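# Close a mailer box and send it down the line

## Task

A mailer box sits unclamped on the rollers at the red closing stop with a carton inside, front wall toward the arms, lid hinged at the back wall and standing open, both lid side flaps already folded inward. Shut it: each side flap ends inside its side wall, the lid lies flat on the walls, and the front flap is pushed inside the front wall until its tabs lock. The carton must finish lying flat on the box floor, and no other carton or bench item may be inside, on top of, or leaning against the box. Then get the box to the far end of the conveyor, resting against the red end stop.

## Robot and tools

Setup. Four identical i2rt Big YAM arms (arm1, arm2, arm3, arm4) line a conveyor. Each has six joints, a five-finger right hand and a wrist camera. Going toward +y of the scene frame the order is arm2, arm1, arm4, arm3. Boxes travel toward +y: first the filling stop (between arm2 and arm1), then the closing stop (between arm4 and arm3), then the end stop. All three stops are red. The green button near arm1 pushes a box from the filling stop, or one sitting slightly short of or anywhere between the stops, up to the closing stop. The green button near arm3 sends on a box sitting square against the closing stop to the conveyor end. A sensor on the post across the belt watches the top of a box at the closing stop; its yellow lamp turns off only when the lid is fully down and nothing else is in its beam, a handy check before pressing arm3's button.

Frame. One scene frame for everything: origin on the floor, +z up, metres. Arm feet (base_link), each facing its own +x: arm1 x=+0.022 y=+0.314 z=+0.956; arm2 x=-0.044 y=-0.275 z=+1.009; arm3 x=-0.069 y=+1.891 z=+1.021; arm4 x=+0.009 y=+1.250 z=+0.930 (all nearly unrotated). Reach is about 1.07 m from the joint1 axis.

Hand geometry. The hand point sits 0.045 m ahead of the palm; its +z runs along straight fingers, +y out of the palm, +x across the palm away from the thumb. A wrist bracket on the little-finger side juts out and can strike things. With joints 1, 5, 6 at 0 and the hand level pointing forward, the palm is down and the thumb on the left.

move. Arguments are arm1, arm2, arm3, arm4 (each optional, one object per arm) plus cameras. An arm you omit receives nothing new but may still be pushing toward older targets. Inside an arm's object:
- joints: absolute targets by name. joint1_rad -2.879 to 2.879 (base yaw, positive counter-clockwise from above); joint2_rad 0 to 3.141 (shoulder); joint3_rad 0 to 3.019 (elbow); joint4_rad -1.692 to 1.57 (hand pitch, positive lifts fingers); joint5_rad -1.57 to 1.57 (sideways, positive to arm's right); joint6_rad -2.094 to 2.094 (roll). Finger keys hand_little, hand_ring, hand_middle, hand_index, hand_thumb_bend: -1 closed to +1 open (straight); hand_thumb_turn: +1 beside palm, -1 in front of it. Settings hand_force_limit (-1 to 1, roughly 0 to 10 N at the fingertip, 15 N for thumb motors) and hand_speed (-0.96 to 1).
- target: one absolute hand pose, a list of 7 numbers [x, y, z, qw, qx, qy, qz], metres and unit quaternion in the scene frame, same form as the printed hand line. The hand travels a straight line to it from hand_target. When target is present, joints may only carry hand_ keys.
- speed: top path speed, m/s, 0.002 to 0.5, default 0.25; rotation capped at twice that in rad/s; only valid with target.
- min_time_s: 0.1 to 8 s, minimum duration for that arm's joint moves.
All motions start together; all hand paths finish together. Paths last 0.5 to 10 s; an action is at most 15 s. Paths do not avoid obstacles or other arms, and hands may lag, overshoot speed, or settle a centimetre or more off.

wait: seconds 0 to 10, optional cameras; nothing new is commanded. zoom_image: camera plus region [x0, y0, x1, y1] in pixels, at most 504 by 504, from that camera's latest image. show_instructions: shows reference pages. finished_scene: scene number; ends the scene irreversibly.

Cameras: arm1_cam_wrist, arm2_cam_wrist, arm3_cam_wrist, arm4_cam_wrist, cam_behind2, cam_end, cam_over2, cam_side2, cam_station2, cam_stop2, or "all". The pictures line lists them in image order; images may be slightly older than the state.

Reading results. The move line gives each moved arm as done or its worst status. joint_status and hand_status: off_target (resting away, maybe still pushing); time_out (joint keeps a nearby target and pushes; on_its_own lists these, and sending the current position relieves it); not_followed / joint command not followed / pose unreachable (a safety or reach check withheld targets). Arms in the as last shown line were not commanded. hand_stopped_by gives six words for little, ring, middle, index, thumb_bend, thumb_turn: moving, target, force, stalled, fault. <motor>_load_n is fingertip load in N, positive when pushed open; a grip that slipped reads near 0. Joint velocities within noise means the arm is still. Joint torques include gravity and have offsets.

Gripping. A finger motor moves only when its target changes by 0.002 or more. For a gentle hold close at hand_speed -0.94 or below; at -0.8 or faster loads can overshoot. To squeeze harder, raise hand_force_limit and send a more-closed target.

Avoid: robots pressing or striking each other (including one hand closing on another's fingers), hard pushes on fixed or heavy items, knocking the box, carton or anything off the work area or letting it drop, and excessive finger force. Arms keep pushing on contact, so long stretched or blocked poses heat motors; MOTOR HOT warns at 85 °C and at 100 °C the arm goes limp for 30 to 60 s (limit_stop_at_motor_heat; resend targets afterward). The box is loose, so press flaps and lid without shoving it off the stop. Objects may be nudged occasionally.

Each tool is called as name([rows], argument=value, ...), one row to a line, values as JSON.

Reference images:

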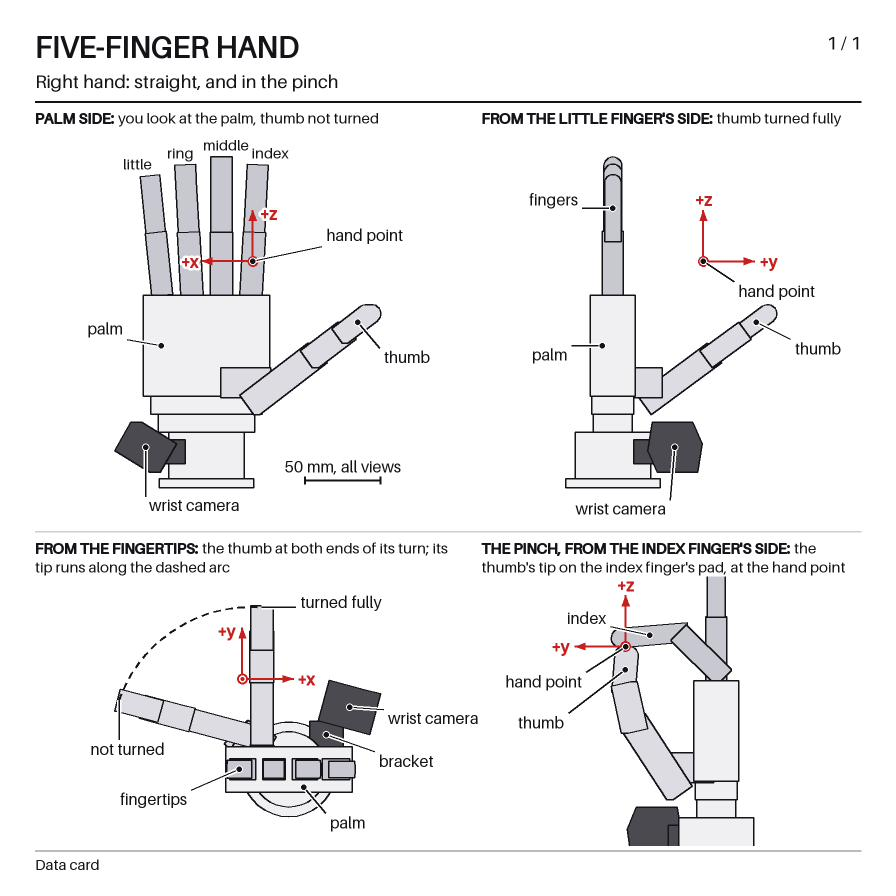

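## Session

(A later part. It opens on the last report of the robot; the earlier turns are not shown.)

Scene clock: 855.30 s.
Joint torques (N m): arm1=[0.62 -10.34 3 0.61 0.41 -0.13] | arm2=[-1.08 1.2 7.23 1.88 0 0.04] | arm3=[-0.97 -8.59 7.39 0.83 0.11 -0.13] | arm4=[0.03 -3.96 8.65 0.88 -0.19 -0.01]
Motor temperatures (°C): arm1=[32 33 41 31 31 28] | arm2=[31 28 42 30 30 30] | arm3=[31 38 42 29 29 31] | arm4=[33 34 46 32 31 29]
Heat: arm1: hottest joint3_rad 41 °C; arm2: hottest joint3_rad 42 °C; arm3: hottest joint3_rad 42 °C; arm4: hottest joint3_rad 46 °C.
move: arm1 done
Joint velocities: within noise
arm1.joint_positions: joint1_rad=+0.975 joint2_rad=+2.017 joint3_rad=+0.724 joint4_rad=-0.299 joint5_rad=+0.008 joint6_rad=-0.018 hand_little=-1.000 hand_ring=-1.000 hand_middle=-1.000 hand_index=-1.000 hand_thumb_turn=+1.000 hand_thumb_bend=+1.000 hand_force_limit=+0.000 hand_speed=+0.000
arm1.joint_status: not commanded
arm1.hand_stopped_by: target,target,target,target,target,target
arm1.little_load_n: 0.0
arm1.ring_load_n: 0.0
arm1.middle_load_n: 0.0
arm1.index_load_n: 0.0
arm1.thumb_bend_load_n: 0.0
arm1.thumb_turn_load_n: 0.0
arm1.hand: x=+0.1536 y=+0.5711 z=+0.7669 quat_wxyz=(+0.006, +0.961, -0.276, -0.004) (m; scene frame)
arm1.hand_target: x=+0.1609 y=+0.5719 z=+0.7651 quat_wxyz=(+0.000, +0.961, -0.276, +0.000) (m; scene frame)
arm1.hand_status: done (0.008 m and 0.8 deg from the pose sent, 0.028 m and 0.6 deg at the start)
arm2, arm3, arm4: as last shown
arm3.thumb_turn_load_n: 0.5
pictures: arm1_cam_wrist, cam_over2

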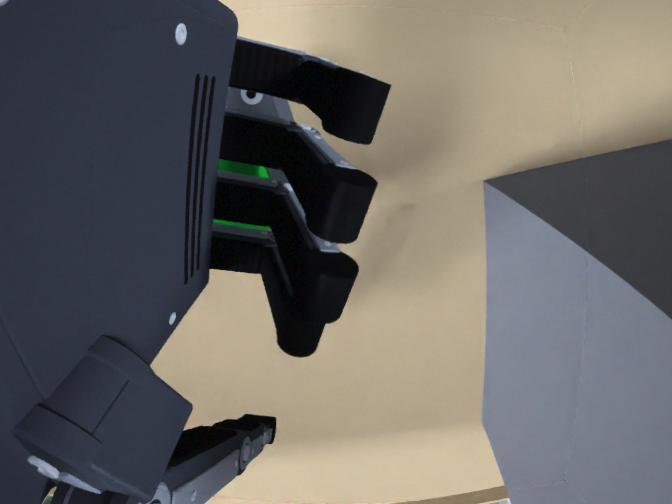

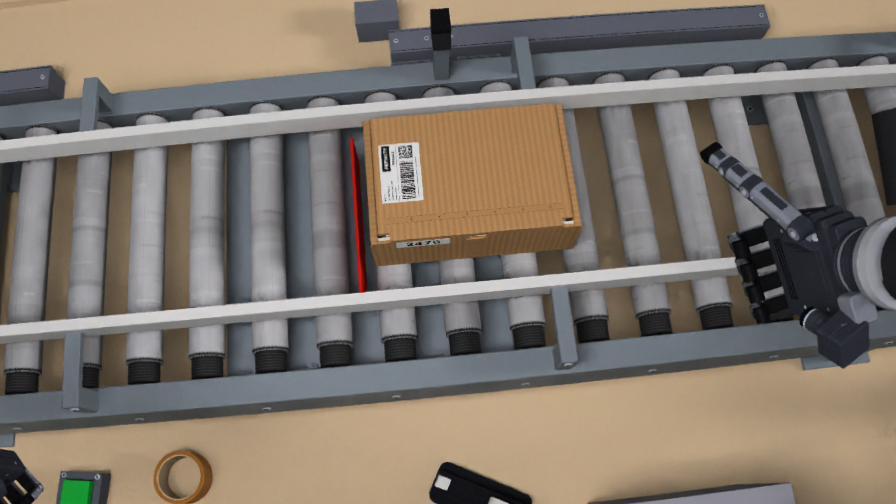

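move(arm1={"target": [0.163, 0.576, 0.735, 0, 0.9618, -0.2755, 0], "speed": 0.04}, cameras=["arm1_cam_wrist", "cam_over2"])

Scene clock: 860.63 s.
Joint torques (N m): arm1=[0.67 -6.48 4.74 1.73 0.43 -0.06] | arm2=[-0.67 2.37 7.3 1.8 0.01 0.04] | arm3=[-0.91 -8.59 7.39 0.84 0.11 -0.13] | arm4=[-0.03 -3.96 8.65 0.88 -0.19 -0.01]
Motor temperatures (°C): arm1=[32 34 41 31 31 28] | arm2=[31 28 42 30 30 30] | arm3=[31 38 42 29 29 31] | arm4=[33 34 46 32 31 29]
Heat: arm1: hottest joint3_rad 41 °C; arm2: hottest joint3_rad 42 °C; arm3: hottest joint3_rad 42 °C; arm4: hottest joint3_rad 46 °C.
move: arm1 off_target
Joint velocities: within noise
arm1.joint_positions: joint1_rad=+0.975 joint2_rad=+2.065 joint3_rad=+0.729 joint4_rad=-0.260 joint5_rad=+0.008 joint6_rad=-0.024 hand_little=-1.000 hand_ring=-1.000 hand_middle=-1.000 hand_index=-1.000 hand_thumb_turn=+1.000 hand_thumb_bend=+1.000 hand_force_limit=+0.000 hand_speed=+0.000
arm1.joint_status: not commanded
arm1.hand_stopped_by: target,target,target,target,target,target
arm1.little_load_n: 0.0
arm1.ring_load_n: 0.0
arm1.middle_load_n: 0.0
arm1.index_load_n: -3.5
arm1.thumb_bend_load_n: 0.0
arm1.thumb_turn_load_n: 0.0
arm1.hand: x=+0.1521 y=+0.5685 z=+0.7518 quat_wxyz=(+0.008, +0.962, -0.273, -0.005) (m; scene frame)
arm1.hand_target: x=+0.1626 y=+0.5755 z=+0.7364 quat_wxyz=(+0.000, +0.961, -0.275, +0.000) (m; scene frame)
arm1.hand_status: off_target (0.021 m and 1.1 deg from the pose sent, 0.034 m and 0.8 deg at the start)
arm2.joint_positions: joint1_rad=-0.037 joint2_rad=+0.598 joint3_rad=+1.420 joint4_rad=-1.348 joint5_rad=-0.058 joint6_rad=-1.134 hand_little=+1.000 hand_ring=+1.000 hand_middle=+1.000 hand_index=+1.000 hand_thumb_turn=+1.000 hand_thumb_bend=+1.000 hand_force_limit=+0.000 hand_speed=-0.800
arm2.joint_status: not commanded
arm2.hand_stopped_by: target,target,target,target,target,target
arm2.little_load_n: 0.0
arm2.ring_load_n: 0.0
arm2.middle_load_n: 0.0
arm2.index_load_n: 0.0
arm2.thumb_bend_load_n: 0.0
arm2.thumb_turn_load_n: 0.0
arm2.hand: x=+0.1645 y=-0.3360 z=+1.5061 quat_wxyz=(-0.099, +0.835, -0.233, +0.488) (m; scene frame)
arm2.hand_target: x=+0.1632 y=-0.3358 z=+1.5160 quat_wxyz=(-0.101, +0.830, -0.231, +0.498) (m; scene frame)
arm2.hand_status: not commanded
arm3, arm4: as last shown
arm3.index_load_n: 0.0
arm3.thumb_turn_load_n: 0.0
pictures: arm1_cam_wrist, cam_over2

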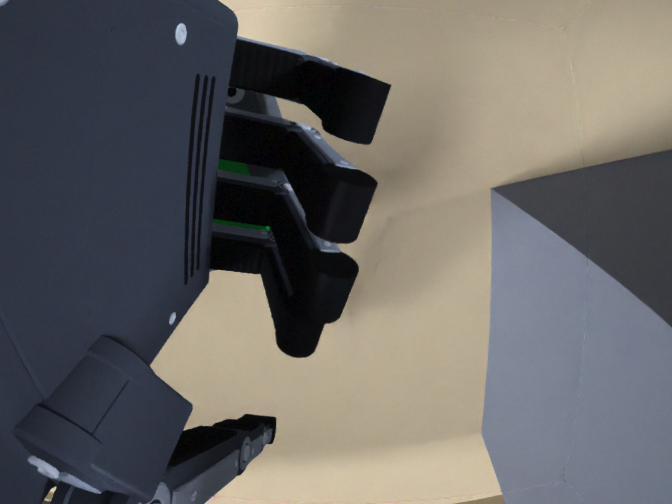

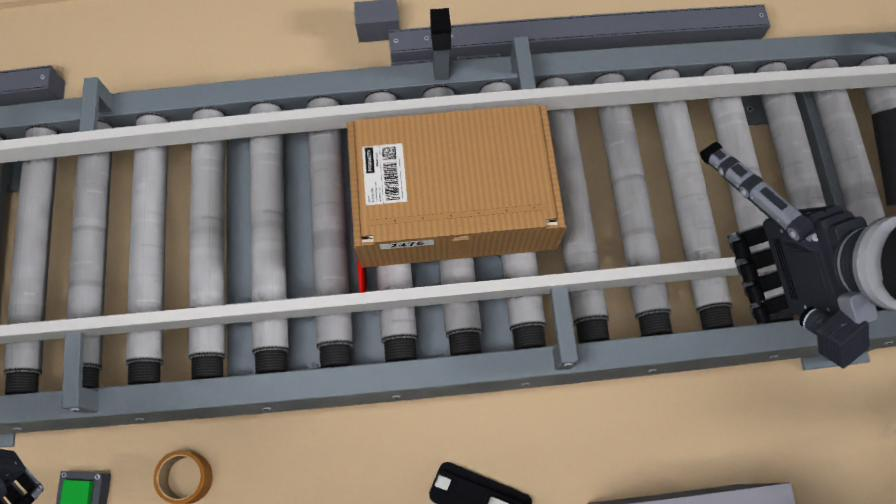

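move(arm1={"target": [0.15, 0.57, 0.95, 0, 0.9618, -0.2755, 0], "speed": 0.2}, arm3={"target": [0.165, 2.13, 0.88, 0, 0.8944, -0.4472, 0], "speed": 0.2}, cameras=["arm3_cam_wrist", "cam_over2", "cam_stop2", "cam_end"])

Scene clock: 884.10 s.
Joint torques (N m): arm1=[2.43 -7.3 10.36 -0.39 0.36 0.19] | arm2=[-0.56 1.85 7.21 1.66 0.01 0.04] | arm3=[-0.15 -11.63 4.98 0.87 0.04 0.17] | arm4=[-0.03 -3.96 8.66 0.9 -0.19 -0.01]
Motor temperatures (°C): arm1=[32 33 40 31 31 28] | arm2=[31 28 42 30 30 30] | arm3=[31 37 42 29 29 31] | arm4=[33 33 46 32 31 29]
Heat: arm1: hottest joint3_rad 40 °C; arm2: hottest joint3_rad 42 °C; arm3: hottest joint3_rad 42 °C; arm4: hottest joint3_rad 46 °C.
move: arm1 off_target; arm3 off_target
Joint velocities: within noise
arm1.joint_positions: joint1_rad=+0.979 joint2_rad=+1.495 joint3_rad=+0.726 joint4_rad=-0.841 joint5_rad=+0.008 joint6_rad=-0.019 hand_little=-1.000 hand_ring=-1.000 hand_middle=-1.000 hand_index=-1.000 hand_thumb_turn=+1.000 hand_thumb_bend=+1.000 hand_force_limit=+0.000 hand_speed=+0.000
arm1.joint_status: not commanded
arm1.hand_stopped_by: target,target,target,target,target,target
arm1.little_load_n: 0.0
arm1.ring_load_n: 0.0
arm1.middle_load_n: 0.0
arm1.index_load_n: 0.0
arm1.thumb_bend_load_n: 0.0
arm1.thumb_turn_load_n: 0.0
arm1.hand: x=+0.1422 y=+0.5518 z=+0.9401 quat_wxyz=(+0.014, +0.962, -0.273, -0.006) (m; scene frame)
arm1.hand_target: x=+0.1497 y=+0.5695 z=+0.9501 quat_wxyz=(+0.000, +0.961, -0.275, +0.000) (m; scene frame)
arm1.hand_status: off_target (0.022 m and 1.8 deg from the pose sent, 0.198 m and 1.1 deg at the start)
arm2, arm4: as last shown
arm3.joint_positions: joint1_rad=+0.745 joint2_rad=+1.922 joint3_rad=+0.808 joint4_rad=-0.502 joint5_rad=-0.002 joint6_rad=+0.037 hand_little=-1.000 hand_ring=-1.000 hand_middle=-1.000 hand_index=-1.000 hand_thumb_turn=+1.000 hand_thumb_bend=+1.000 hand_force_limit=+0.000 hand_speed=+0.000
arm3.joint_status: not commanded
arm3.hand_stopped_by: target,target,target,target,target,target
arm3.little_load_n: 0.0
arm3.ring_load_n: 0.0
arm3.middle_load_n: 0.0
arm3.index_load_n: 0.5
arm3.thumb_bend_load_n: 0.0
arm3.thumb_turn_load_n: 0.0
arm3.hand: x=+0.1521 y=+2.1164 z=+0.8771 quat_wxyz=(+0.018, +0.896, -0.443, -0.008) (m; scene frame)
arm3.hand_target: x=+0.1648 y=+2.1298 z=+0.8805 quat_wxyz=(+0.000, +0.894, -0.447, +0.000) (m; scene frame)
arm3.hand_status: off_target (0.019 m and 2.3 deg from the pose sent, 0.226 m and 2.1 deg at the start)
arm4.thumb_bend_load_n: -0.5
pictures: arm3_cam_wrist, cam_end, cam_over2, cam_stop2

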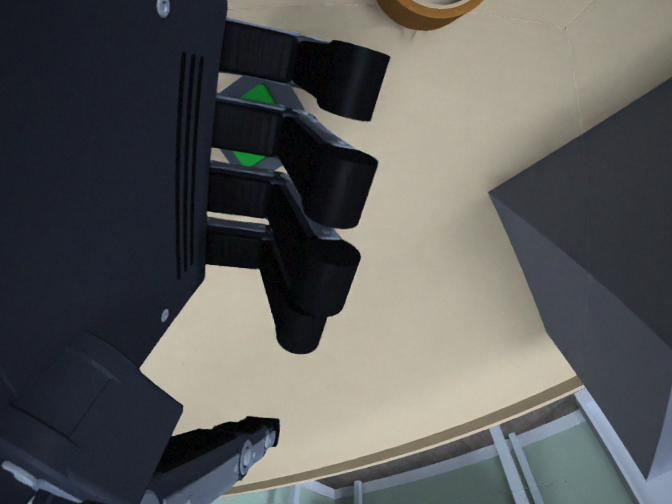

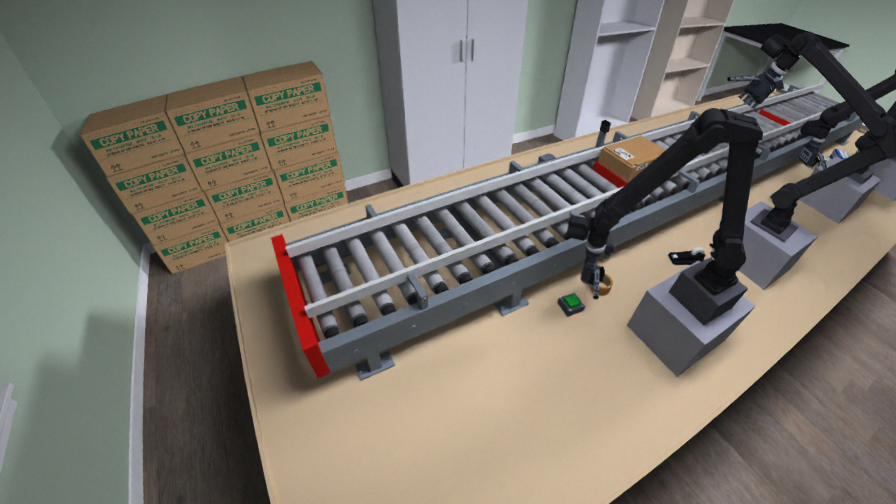

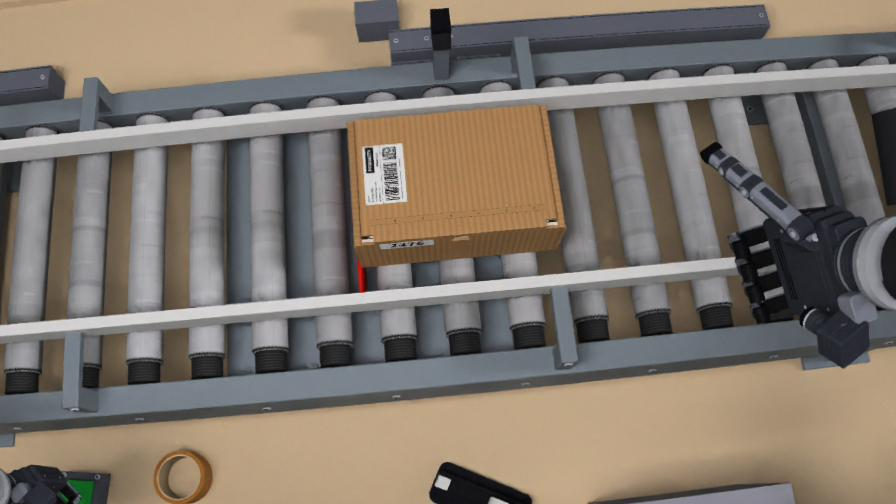

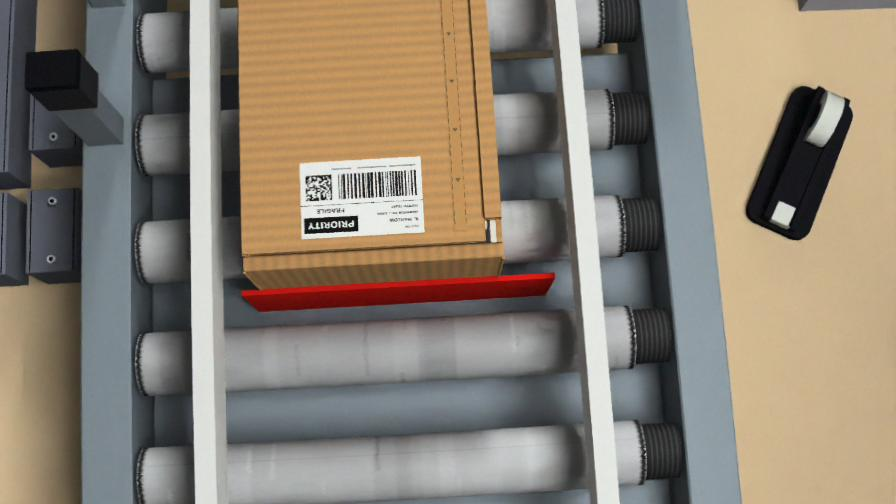

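move(arm3={"target": [0.178, 2.143, 0.80, 0, 0.8944, -0.4472, 0], "speed": 0.12}, cameras=["arm3_cam_wrist"])

Scene clock: 891.17 s.
Joint torques (N m): arm1=[2.43 -7.3 10.36 -0.39 0.36 0.2] | arm2=[0.03 2.14 7.47 1.92 0 0.03] | arm3=[0.21 -12.4 3.86 0.91 0.04 0.15] | arm4=[0.09 -3.96 8.66 0.87 -0.19 -0.02]
Motor temperatures (°C): arm1=[32 33 40 31 31 28] | arm2=[31 28 42 30 30 30] | arm3=[31 37 41 29 29 31] | arm4=[33 33 46 32 31 29]
Heat: arm1: hottest joint3_rad 40 °C; arm2: hottest joint3_rad 42 °C; arm3: hottest joint3_rad 41 °C; arm4: hottest joint3_rad 46 °C.
move: arm3 off_target
Joint velocities: within noise
arm1, arm2, arm4: as last shown
arm3.joint_positions: joint1_rad=+0.745 joint2_rad=+2.154 joint3_rad=+0.891 joint4_rad=-0.341 joint5_rad=-0.002 joint6_rad=+0.042 hand_little=-1.000 hand_ring=-1.000 hand_middle=-1.000 hand_index=-1.000 hand_thumb_turn=+1.000 hand_thumb_bend=+1.000 hand_force_limit=+0.000 hand_speed=+0.000
arm3.joint_status: not commanded
arm3.hand_stopped_by: target,target,target,target,target,target
arm3.little_load_n: 0.0
arm3.ring_load_n: 0.0
arm3.middle_load_n: 0.0
arm3.index_load_n: 0.0
arm3.thumb_bend_load_n: 0.0
arm3.thumb_turn_load_n: 0.0
arm3.hand: x=+0.1692 y=+2.1307 z=+0.8016 quat_wxyz=(+0.012, +0.895, -0.445, -0.006) (m; scene frame)
arm3.hand_target: x=+0.1779 y=+2.1429 z=+0.8004 quat_wxyz=(+0.000, +0.894, -0.447, +0.000) (m; scene frame)
arm3.hand_status: off_target (0.015 m and 1.6 deg from the pose sent, 0.085 m and 2.3 deg at the start)
arm4.thumb_bend_load_n: 0.0
pictures: arm3_cam_wrist

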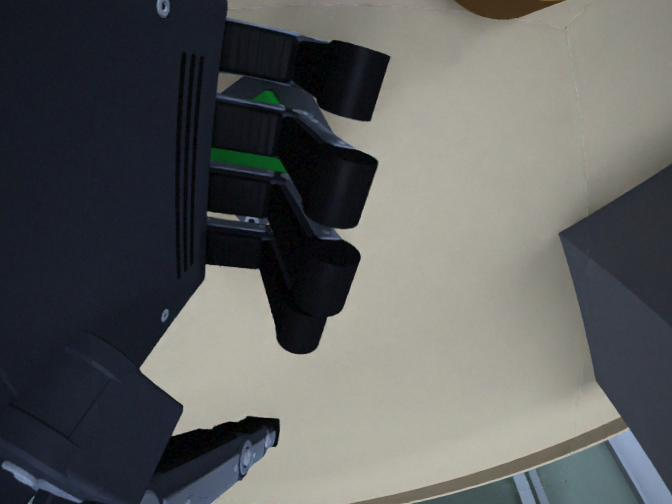

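move(arm3={"target": [0.178, 2.146, 0.765, 0, 0.8944, -0.4472, 0], "speed": 0.06}, cameras=["arm3_cam_wrist"])

move(arm3={"target": [0.178, 2.148, 0.735, 0, 0.8944, -0.4472, 0], "speed": 0.04}, cameras=["arm3_cam_wrist", "cam_over2"])

Scene clock: 894.93 s.
Joint torques (N m): arm1=[2.43 -7.3 10.37 -0.39 0.37 0.2] | arm2=[-0.73 1.85 7.36 1.77 0.02 0.01] | arm3=[0.21 -12.51 3.32 0.91 0.04 0.15] | arm4=[0.03 -3.9 8.66 0.9 -0.19 -0.01]
Motor temperatures (°C): arm1=[32 33 41 31 31 28] | arm2=[31 28 43 30 30 30] | arm3=[31 38 41 29 29 31] | arm4=[33 33 46 32 31 29]
Heat: arm1: hottest joint3_rad 41 °C; arm2: hottest joint3_rad 43 °C; arm3: hottest joint3_rad 41 °C; arm4: hottest joint3_rad 46 °C.
move: arm3 off_target
Joint velocities: within noise
arm1, arm2, arm4: as last shown
arm3.joint_positions: joint1_rad=+0.751 joint2_rad=+2.250 joint3_rad=+0.925 joint4_rad=-0.274 joint5_rad=-0.002 joint6_rad=+0.048 hand_little=-1.000 hand_ring=-1.000 hand_middle=-1.000 hand_index=-1.000 hand_thumb_turn=+1.000 hand_thumb_bend=+1.000 hand_force_limit=+0.000 hand_speed=+0.000
arm3.joint_status: not commanded
arm3.hand_stopped_by: target,target,target,target,target,target
arm3.little_load_n: 0.0
arm3.ring_load_n: 0.0
arm3.middle_load_n: 0.0
arm3.index_load_n: 0.0
arm3.thumb_bend_load_n: 0.0
arm3.thumb_turn_load_n: 0.0
arm3.hand: x=+0.1713 y=+2.1355 z=+0.7683 quat_wxyz=(+0.010, +0.895, -0.445, -0.005) (m; scene frame)
arm3.hand_target: x=+0.1778 y=+2.1460 z=+0.7653 quat_wxyz=(+0.000, +0.894, -0.447, +0.000) (m; scene frame)
arm3.hand_status: off_target (0.013 m and 1.3 deg from the pose sent, 0.041 m and 1.6 deg at the start)
arm4.thumb_turn_load_n: -0.5
pictures: arm3_cam_wrist

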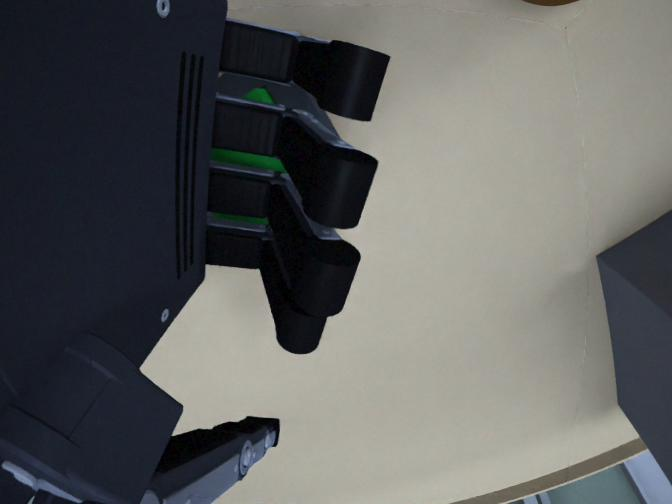

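Scene clock: 896.20 s.
Joint torques (N m): arm1=[2.37 -7.36 10.36 -0.4 0.37 0.2] | arm2=[-0.44 1.96 7.28 1.94 0 0.1] | arm3=[0.21 -8.64 3.82 0.69 0.07 0.15] | arm4=[0.03 -3.96 8.65 0.87 -0.19 -0.01]
Motor temperatures (°C): arm1=[32 33 41 31 31 28] | arm2=[31 28 43 30 30 30] | arm3=[31 38 41 29 29 31] | arm4=[33 33 46 32 31 29]
Heat: arm1: hottest joint3_rad 41 °C; arm2: hottest joint3_rad 43 °C; arm3: hottest joint3_rad 41 °C; arm4: hottest joint3_rad 46 °C.
move: arm3 off_target
Joint velocities: within noise
arm1, arm2, arm4: as last shown
arm3.joint_positions: joint1_rad=+0.753 joint2_rad=+2.274 joint3_rad=+0.950 joint4_rad=-0.214 joint5_rad=-0.002 joint6_rad=+0.051 hand_little=-1.000 hand_ring=-1.000 hand_middle=-1.000 hand_index=-1.000 hand_thumb_turn=+1.000 hand_thumb_bend=+1.000 hand_force_limit=+0.000 hand_speed=+0.000
arm3.joint_status: not commanded
arm3.hand_stopped_by: target,target,target,target,target,target
arm3.little_load_n: 0.0
arm3.ring_load_n: -0.5
arm3.middle_load_n: 0.0
arm3.index_load_n: 0.0
arm3.thumb_bend_load_n: 0.0
arm3.thumb_turn_load_n: 0.0
arm3.hand: x=+0.1876 y=+2.1504 z=+0.7577 quat_wxyz=(-0.017, +0.895, -0.445, +0.007) (m; scene frame)
arm3.hand_target: x=+0.1775 y=+2.1471 z=+0.7366 quat_wxyz=(+0.000, +0.894, -0.447, +0.000) (m; scene frame)
arm3.hand_status: off_target (0.025 m and 2.2 deg from the pose sent, 0.036 m and 1.3 deg at the start)
arm4.thumb_turn_load_n: 0.0
pictures: arm3_cam_wrist, cam_over2

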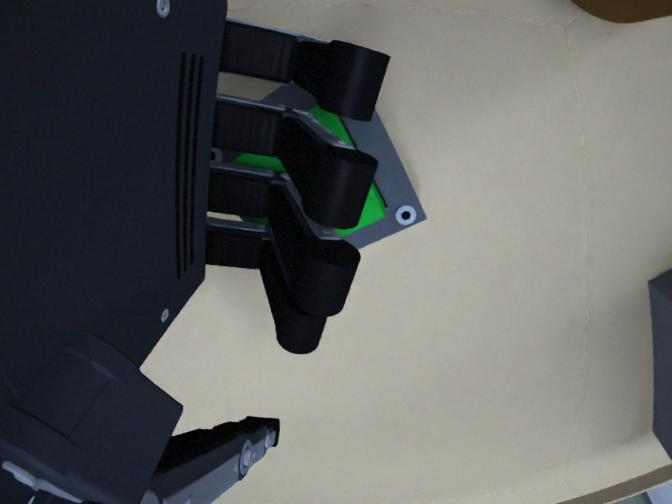

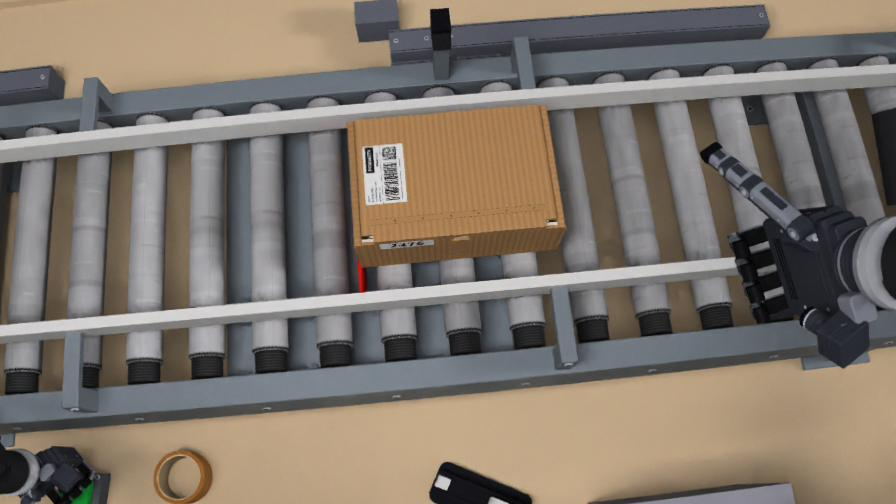

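move(arm3={"target": [0.183, 2.137, 0.80, 0, 0.8944, -0.4472, 0], "speed": 0.1})

move(arm3={"target": [0.183, 2.137, 0.768, 0, 0.8944, -0.4472, 0], "speed": 0.06}, cameras=["arm3_cam_wrist"])

Scene clock: 905.23 s.
Joint torques (N m): arm1=[2.49 -7.36 10.36 -0.4 0.37 0.2] | arm2=[-0.56 2.43 7.46 1.87 -0.03 0.05] | arm3=[-0.97 -14.68 2.45 0.01 0.06 -0.12] | arm4=[0.03 -3.96 8.66 0.87 -0.19 -0.01]
Motor temperatures (°C): arm1=[32 33 41 31 31 28] | arm2=[31 28 43 30 30 30] | arm3=[31 38 40 29 29 31] | arm4=[33 33 46 32 31 29]
Heat: arm1: hottest joint3_rad 41 °C; arm2: hottest joint3_rad 43 °C; arm3: hottest joint3_rad 40 °C; arm4: hottest joint3_rad 46 °C.
move: arm3 off_target
Joint velocities: within noise
arm1, arm2, arm4: as last shown
arm1.little_load_n: 0.5
arm2.index_load_n: 0.5
arm3.joint_positions: joint1_rad=+0.743 joint2_rad=+2.182 joint3_rad=+0.910 joint4_rad=-0.317 joint5_rad=-0.002 joint6_rad=+0.050 hand_little=-1.000 hand_ring=-1.000 hand_middle=-1.000 hand_index=-1.000 hand_thumb_turn=+1.000 hand_thumb_bend=+1.000 hand_force_limit=+0.000 hand_speed=+0.000
arm3.joint_status: not commanded
arm3.hand_stopped_by: target,target,target,target,target,target
arm3.little_load_n: 0.0
arm3.ring_load_n: 0.0
arm3.middle_load_n: 0.5
arm3.index_load_n: 0.5
arm3.thumb_bend_load_n: 0.0
arm3.thumb_turn_load_n: 0.0
arm3.hand: x=+0.1760 y=+2.1359 z=+0.7920 quat_wxyz=(+0.006, +0.893, -0.450, -0.003) (m; scene frame)
arm3.hand_target: x=+0.1830 y=+2.1370 z=+0.7998 quat_wxyz=(+0.000, +0.894, -0.447, +0.000) (m; scene frame)
arm3.hand_status: off_target (0.011 m and 0.8 deg from the pose sent, 0.045 m and 2.2 deg at the start)
pictures: none

Scene clock: 906.27 s.
Joint torques (N m): arm1=[2.49 -7.36 10.36 -0.4 0.36 0.2] | arm2=[-0.73 1.73 7.27 2 0.01 0.04] | arm3=[-0.97 -12.69 3.26 0.95 0.07 -0.12] | arm4=[-0.03 -3.9 8.66 0.88 -0.19 -0.01]
Motor temperatures (°C): arm1=[32 33 41 31 31 28] | arm2=[31 28 43 30 30 30] | arm3=[31 38 40 29 29 31] | arm4=[33 33 46 32 31 29]
Heat: arm1: hottest joint3_rad 41 °C; arm2: hottest joint3_rad 43 °C; arm3: hottest joint3_rad 40 °C; arm4: hottest joint3_rad 46 °C.
move: arm3 off_target
Joint velocities: within noise
arm1, arm2: as last shown
arm1.little_load_n: 0.0
arm1.thumb_bend_load_n: -0.5
arm2.index_load_n: 0.0
arm3.joint_positions: joint1_rad=+0.743 joint2_rad=+2.243 joint3_rad=+0.918 joint4_rad=-0.277 joint5_rad=-0.002 joint6_rad=+0.050 hand_little=-1.000 hand_ring=-1.000 hand_middle=-1.000 hand_index=-1.000 hand_thumb_turn=+1.000 hand_thumb_bend=+1.000 hand_force_limit=+0.000 hand_speed=+0.000
arm3.joint_status: not commanded
arm3.hand_stopped_by: target,target,target,target,target,target
arm3.little_load_n: 0.0
arm3.ring_load_n: 0.0
arm3.middle_load_n: 0.0
arm3.index_load_n: 0.0
arm3.thumb_bend_load_n: -0.5
arm3.thumb_turn_load_n: 0.0
arm3.hand: x=+0.1708 y=+2.1316 z=+0.7704 quat_wxyz=(+0.012, +0.893, -0.450, -0.005) (m; scene frame)
arm3.hand_target: x=+0.1830 y=+2.1370 z=+0.7684 quat_wxyz=(+0.000, +0.894, -0.447, +0.000) (m; scene frame)
arm3.hand_status: off_target (0.014 m and 1.5 deg from the pose sent, 0.025 m and 0.8 deg at the start)
arm4.joint_positions: joint1_rad=-0.017 joint2_rad=+1.063 joint3_rad=+1.499 joint4_rad=-1.679 joint5_rad=-0.043 joint6_rad=+1.411 hand_little=-1.000 hand_ring=-1.000 hand_middle=-1.000 hand_index=-1.000 hand_thumb_turn=+1.000 hand_thumb_bend=+1.000 hand_force_limit=+0.000 hand_speed=+0.000
arm4.joint_status: not commanded
arm4.hand_stopped_by: target,target,target,target,target,target
arm4.little_load_n: 0.0
arm4.ring_load_n: 0.5
arm4.middle_load_n: 0.0
arm4.index_load_n: 0.0
arm4.thumb_bend_load_n: 0.0
arm4.thumb_turn_load_n: 0.0
arm4.hand: x=+0.3521 y=+1.3520 z=+1.3391 quat_wxyz=(-0.160, +0.126, -0.979, -0.017) (m; scene frame)
arm4.hand_target: x=+0.3502 y=+1.3501 z=+1.3294 quat_wxyz=(-0.147, +0.129, -0.981, -0.017) (m; scene frame)
arm4.hand_status: not commanded
pictures: arm3_cam_wrist

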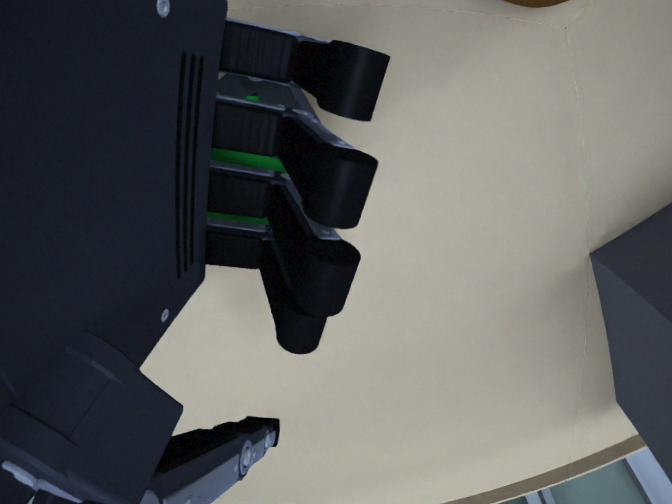

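move(arm3={"target": [0.186, 2.133, 0.725, 0, 0.8944, -0.4472, 0], "speed": 0.05}, cameras=["arm3_cam_wrist", "cam_over2", "cam_end"])

Scene clock: 910.53 s.
Joint torques (N m): arm1=[2.43 -7.36 10.36 -0.4 0.36 0.2] | arm2=[-0.32 1.49 7.36 1.98 -0.02 0.04] | arm3=[-1.49 -6.83 4.31 0.7 0.04 -0.13] | arm4=[-0.03 -4.01 8.65 0.88 -0.19 -0.02]
Motor temperatures (°C): arm1=[32 33 41 31 31 28] | arm2=[31 28 43 30 30 30] | arm3=[31 38 39 29 29 31] | arm4=[33 33 46 32 31 29]
Heat: arm1: hottest joint3_rad 41 °C; arm2: hottest joint3_rad 43 °C; arm3: hottest joint3_rad 39 °C; arm4: hottest joint3_rad 46 °C.
move: arm3 off_target
Joint velocities: within noise
arm1, arm2, arm4: as last shown
arm1.thumb_bend_load_n: 0.0
arm2.index_load_n: 0.5
arm3.joint_positions: joint1_rad=+0.739 joint2_rad=+2.276 joint3_rad=+0.941 joint4_rad=-0.189 joint5_rad=-0.002 joint6_rad=+0.040 hand_little=-1.000 hand_ring=-1.000 hand_middle=-1.000 hand_index=-1.000 hand_thumb_turn=+1.000 hand_thumb_bend=+1.000 hand_force_limit=+0.000 hand_speed=+0.000
arm3.joint_status: not commanded
arm3.hand_stopped_by: target,target,target,target,target,target
arm3.little_load_n: 0.0
arm3.ring_load_n: -1.0
arm3.middle_load_n: 0.0
arm3.index_load_n: 0.0
arm3.thumb_bend_load_n: 0.0
arm3.thumb_turn_load_n: 0.0
arm3.hand: x=+0.1917 y=+2.1462 z=+0.7554 quat_wxyz=(-0.024, +0.894, -0.447, +0.011) (m; scene frame)
arm3.hand_target: x=+0.1845 y=+2.1323 z=+0.7277 quat_wxyz=(+0.000, +0.894, -0.447, +0.000) (m; scene frame)
arm3.hand_status: off_target (0.034 m and 3.0 deg from the pose sent, 0.048 m and 1.5 deg at the start)
arm4.ring_load_n: 0.0
arm4.middle_load_n: 0.5
pictures: arm3_cam_wrist, cam_end, cam_over2

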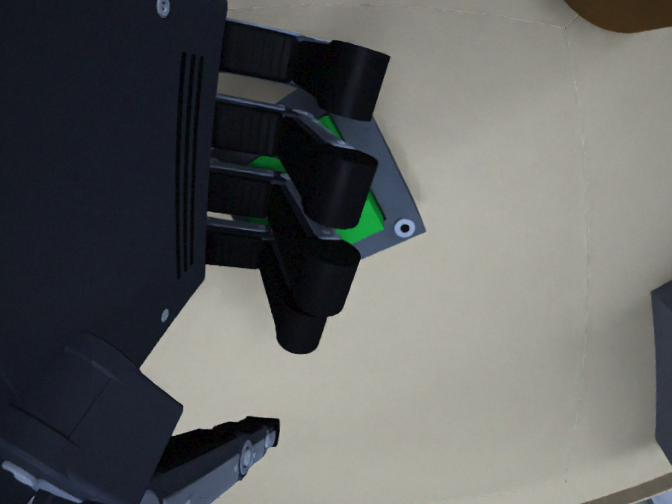

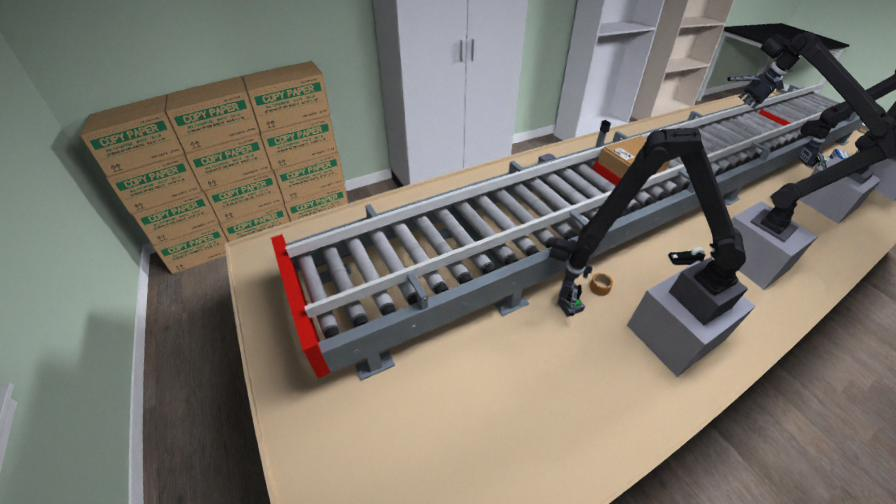

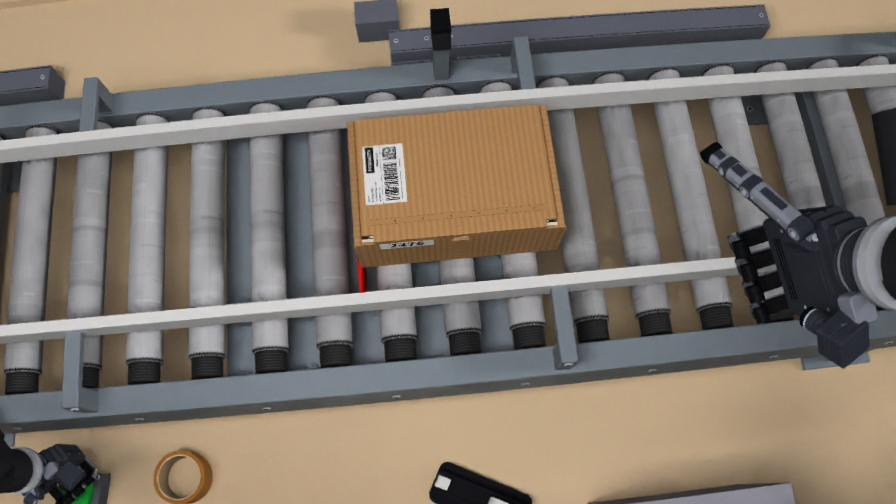

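zoom_image(camera="arm3_cam_wrist", region=[200, 60, 440, 280])

zoom_image(camera="cam_end", region=[520, 220, 660, 340])

zoom_image(camera="cam_over2", region=[0, 380, 240, 504])

Scaled by 2.100 from the camera's 672x504 image, which has a finer 960x720 frame.

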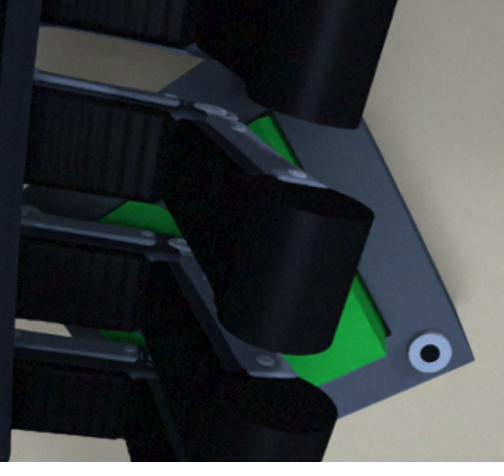

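Scaled by 3.600 from the camera's 896x504 image, which has a finer 1280x720 frame.

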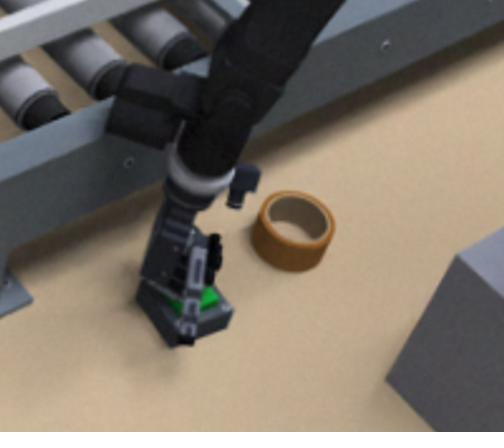

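Scaled by 2.100 from the camera's 896x504 image, which has a finer 1280x720 frame.

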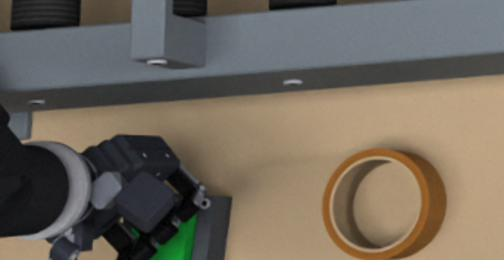

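move(arm3={"target": [0.172, 2.118, 0.81, 0, 0.8944, -0.4472, 0], "speed": 0.1})

move(arm3={"target": [0.176, 2.121, 0.768, 0, 0.8944, -0.4472, 0], "speed": 0.06}, cameras=["arm3_cam_wrist", "cam_end"])

zoom_image(camera="cam_end", region=[520, 220, 660, 340])

Scene clock: 936.30 s.
Joint torques (N m): arm1=[2.43 -7.36 10.36 -0.39 0.36 0.2] | arm2=[-1.08 1.96 7.43 1.8 0.06 0.07] | arm3=[-1.03 -13.63 2.11 0.03 0.06 -0.13] | arm4=[0.03 -3.96 8.68 0.87 -0.19 -0.01]
Motor temperatures (°C): arm1=[32 33 42 31 31 28] | arm2=[31 28 43 30 30 30] | arm3=[31 38 39 29 29 31] | arm4=[33 33 46 32 31 29]
Heat: arm1: hottest joint3_rad 42 °C; arm2: hottest joint3_rad 43 °C; arm3: hottest joint3_rad 39 °C; arm4: hottest joint3_rad 46 °C.
move: arm3 done
Joint velocities: within noise
arm1, arm4: as last shown
arm2.joint_positions: joint1_rad=-0.037 joint2_rad=+0.598 joint3_rad=+1.420 joint4_rad=-1.348 joint5_rad=-0.058 joint6_rad=-1.134 hand_little=+1.000 hand_ring=+1.000 hand_middle=+1.000 hand_index=+1.000 hand_thumb_turn=+1.000 hand_thumb_bend=+1.000 hand_force_limit=+0.000 hand_speed=-0.800
arm2.joint_status: not commanded
arm2.hand_stopped_by: target,target,target,target,target,target
arm2.little_load_n: 0.0
arm2.ring_load_n: 0.0
arm2.middle_load_n: 0.0
arm2.index_load_n: 0.0
arm2.thumb_bend_load_n: 0.0
arm2.thumb_turn_load_n: 0.0
arm2.hand: x=+0.1645 y=-0.3360 z=+1.5061 quat_wxyz=(-0.099, +0.835, -0.233, +0.488) (m; scene frame)
arm2.hand_target: x=+0.1632 y=-0.3358 z=+1.5160 quat_wxyz=(-0.101, +0.830, -0.231, +0.498) (m; scene frame)
arm2.hand_status: not commanded
arm3.joint_positions: joint1_rad=+0.723 joint2_rad=+2.131 joint3_rad=+0.847 joint4_rad=-0.298 joint5_rad=-0.002 joint6_rad=+0.030 hand_little=-1.000 hand_ring=-1.000 hand_middle=-1.000 hand_index=-1.000 hand_thumb_turn=+1.000 hand_thumb_bend=+1.000 hand_force_limit=+0.000 hand_speed=+0.000
arm3.joint_status: not commanded
arm3.hand_stopped_by: target,target,target,target,target,target
arm3.little_load_n: 0.0
arm3.ring_load_n: 0.0
arm3.middle_load_n: 0.0
arm3.index_load_n: 0.5
arm3.thumb_bend_load_n: 0.0
arm3.thumb_turn_load_n: 0.0
arm3.hand: x=+0.1679 y=+2.1195 z=+0.8039 quat_wxyz=(+0.002, +0.893, -0.450, -0.001) (m; scene frame)
arm3.hand_target: x=+0.1719 y=+2.1180 z=+0.8099 quat_wxyz=(+0.000, +0.894, -0.447, +0.000) (m; scene frame)
arm3.hand_status: done (0.007 m and 0.4 deg from the pose sent, 0.064 m and 3.0 deg at the start)
arm4.middle_load_n: 0.0
pictures: none

Scene clock: 937.50 s.
Joint torques (N m): arm1=[2.49 -7.3 10.37 -0.4 0.37 0.2] | arm2=[-0.38 1.85 7.32 2 -0.02 0] | arm3=[-0.97 -11.99 3.03 0.94 0.07 -0.12] | arm4=[0.03 -3.96 8.66 0.88 -0.19 -0.02]
Motor temperatures (°C): arm1=[32 33 42 31 31 28] | arm2=[31 28 43 30 30 30] | arm3=[31 38 39 29 29 31] | arm4=[33 33 46 32 31 29]
Heat: arm1: hottest joint3_rad 42 °C; arm2: hottest joint3_rad 43 °C; arm3: hottest joint3_rad 39 °C; arm4: hottest joint3_rad 46 °C.
move: arm3 off_target
Joint velocities: within noise
arm1.joint_positions: joint1_rad=+0.979 joint2_rad=+1.495 joint3_rad=+0.726 joint4_rad=-0.841 joint5_rad=+0.008 joint6_rad=-0.019 hand_little=-1.000 hand_ring=-1.000 hand_middle=-1.000 hand_index=-1.000 hand_thumb_turn=+1.000 hand_thumb_bend=+1.000 hand_force_limit=+0.000 hand_speed=+0.000
arm1.joint_status: not commanded
arm1.hand_stopped_by: target,target,target,target,target,target
arm1.little_load_n: 0.0
arm1.ring_load_n: 0.0
arm1.middle_load_n: 0.0
arm1.index_load_n: -0.5
arm1.thumb_bend_load_n: 0.0
arm1.thumb_turn_load_n: 0.0
arm1.hand: x=+0.1422 y=+0.5518 z=+0.9401 quat_wxyz=(+0.014, +0.962, -0.273, -0.006) (m; scene frame)
arm1.hand_target: x=+0.1497 y=+0.5695 z=+0.9501 quat_wxyz=(+0.000, +0.961, -0.275, +0.000) (m; scene frame)
arm1.hand_status: not commanded
arm2, arm4: as last shown
arm3.joint_positions: joint1_rad=+0.723 joint2_rad=+2.229 joint3_rad=+0.873 joint4_rad=-0.242 joint5_rad=-0.002 joint6_rad=+0.030 hand_little=-1.000 hand_ring=-1.000 hand_middle=-1.000 hand_index=-1.000 hand_thumb_turn=+1.000 hand_thumb_bend=+1.000 hand_force_limit=+0.000 hand_speed=+0.000
arm3.joint_status: not commanded
arm3.hand_stopped_by: target,target,target,target,target,target
arm3.little_load_n: 0.0
arm3.ring_load_n: 0.0
arm3.middle_load_n: 0.0
arm3.index_load_n: 0.0
arm3.thumb_bend_load_n: 0.0
arm3.thumb_turn_load_n: 0.0
arm3.hand: x=+0.1651 y=+2.1171 z=+0.7715 quat_wxyz=(+0.009, +0.893, -0.450, -0.005) (m; scene frame)
arm3.hand_target: x=+0.1759 y=+2.1209 z=+0.7683 quat_wxyz=(+0.000, +0.894, -0.447, +0.000) (m; scene frame)
arm3.hand_status: off_target (0.012 m and 1.2 deg from the pose sent, 0.037 m and 0.4 deg at the start)
arm4.index_load_n: 0.5
arm4.thumb_bend_load_n: -0.5
pictures: arm3_cam_wrist, cam_end

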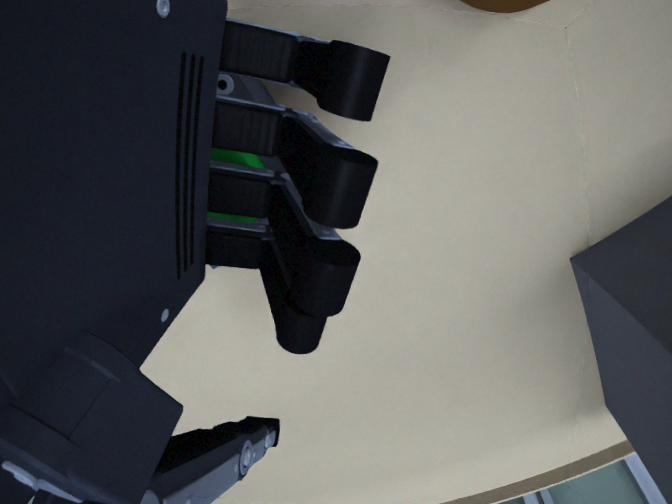

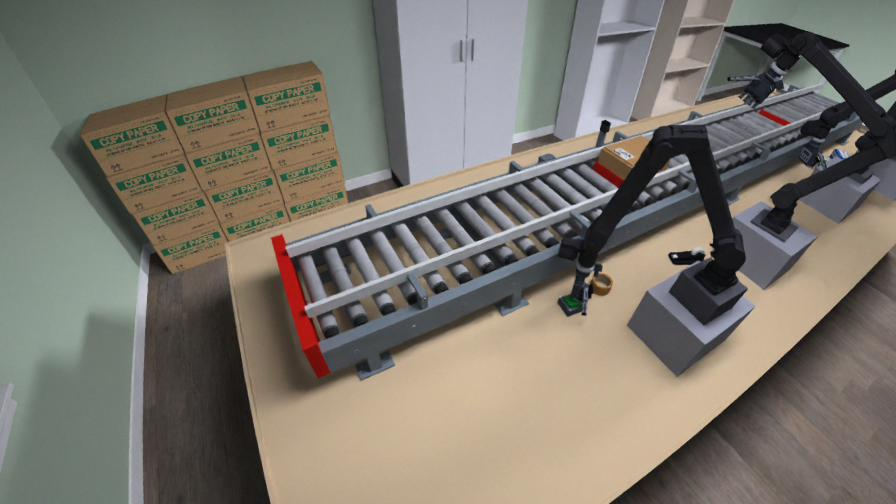

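Scaled by 3.600 from the camera's 896x504 image, which has a finer 1280x720 frame.

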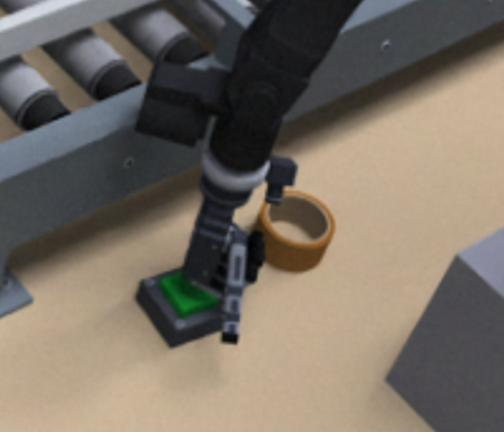

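move(arm3={"target": [0.175, 2.129, 0.735, 0, 0.8944, -0.4472, 0], "speed": 0.04}, cameras=["arm3_cam_wrist", "cam_over2", "cam_end"])

zoom_image(camera="cam_end", region=[520, 220, 660, 340])

Scene clock: 951.73 s.
Joint torques (N m): arm1=[2.43 -7.3 10.36 -0.39 0.37 0.2] | arm2=[-1.08 1.67 7.35 1.91 0.01 0.07] | arm3=[0.21 -8.12 3.7 0.66 0.07 0.05] | arm4=[0.03 -3.96 8.65 0.87 -0.19 -0.02]
Motor temperatures (°C): arm1=[32 33 43 31 31 28] | arm2=[31 28 43 30 30 30] | arm3=[31 39 38 29 28 31] | arm4=[32 33 46 32 31 29]
Heat: arm1: hottest joint3_rad 43 °C; arm2: hottest joint3_rad 43 °C; arm3: hottest joint2_rad 39 °C; arm4: hottest joint3_rad 46 °C.
move: arm3 off_target
Joint velocities: within noise
arm1, arm2, arm4: as last shown
arm1.index_load_n: 0.0
arm3.joint_positions: joint1_rad=+0.723 joint2_rad=+2.265 joint3_rad=+0.907 joint4_rad=-0.180 joint5_rad=-0.002 joint6_rad=+0.030 hand_little=-1.000 hand_ring=-1.000 hand_middle=-1.000 hand_index=-1.000 hand_thumb_turn=+1.000 hand_thumb_bend=+1.000 hand_force_limit=+0.000 hand_speed=+0.000
arm3.joint_status: not commanded
arm3.hand_stopped_by: target,target,target,target,target,target
arm3.little_load_n: 0.0
arm3.ring_load_n: 0.0
arm3.middle_load_n: 0.0
arm3.index_load_n: 0.0
arm3.thumb_bend_load_n: 0.0
arm3.thumb_turn_load_n: 0.5
arm3.hand: x=+0.1841 y=+2.1320 z=+0.7575 quat_wxyz=(-0.018, +0.893, -0.450, +0.008) (m; scene frame)
arm3.hand_target: x=+0.1745 y=+2.1282 z=+0.7366 quat_wxyz=(+0.000, +0.894, -0.447, +0.000) (m; scene frame)
arm3.hand_status: off_target (0.024 m and 2.2 deg from the pose sent, 0.040 m and 1.2 deg at the start)
arm4.index_load_n: 0.0
arm4.thumb_bend_load_n: 0.0
pictures: arm3_cam_wrist, cam_end, cam_over2

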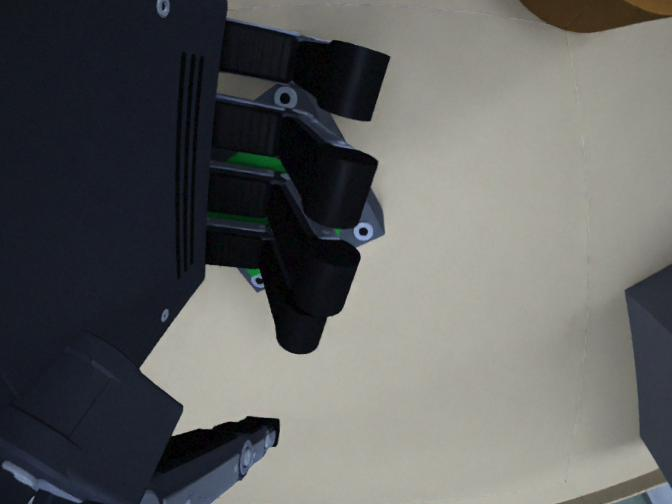

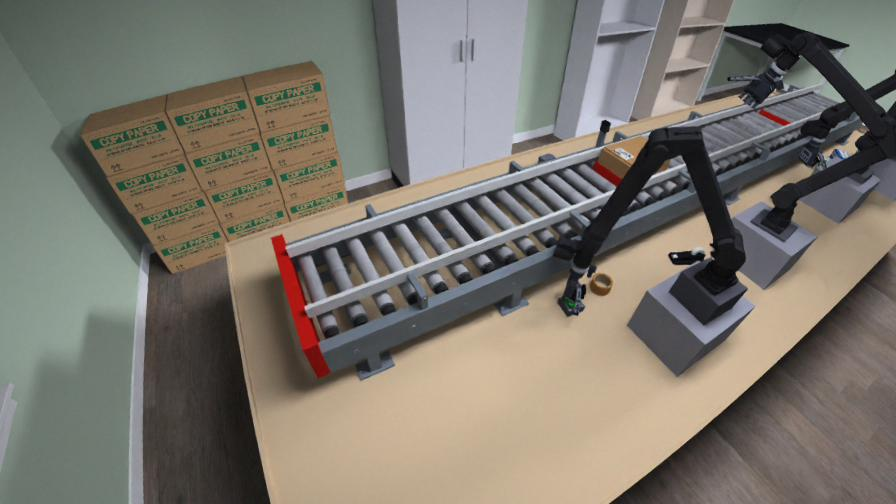

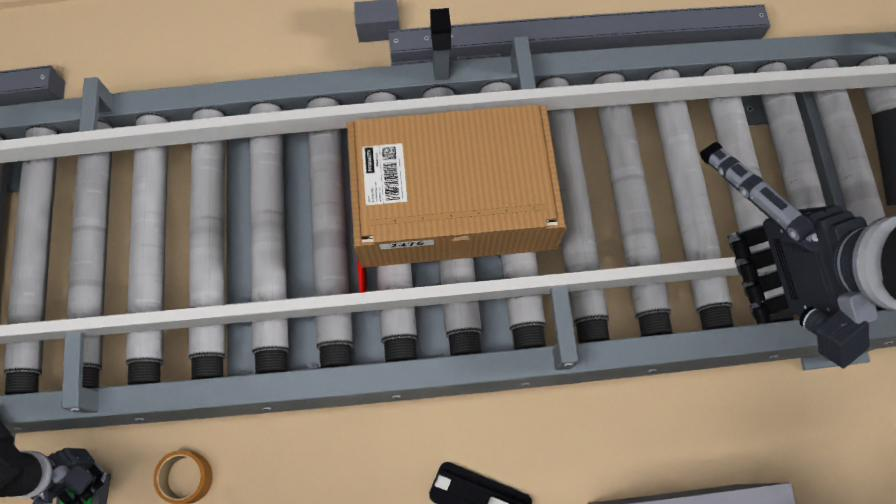

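Scaled by 3.600 from the camera's 896x504 image, which has a finer 1280x720 frame.

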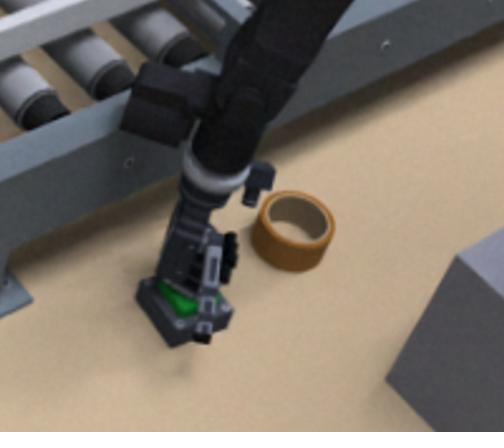

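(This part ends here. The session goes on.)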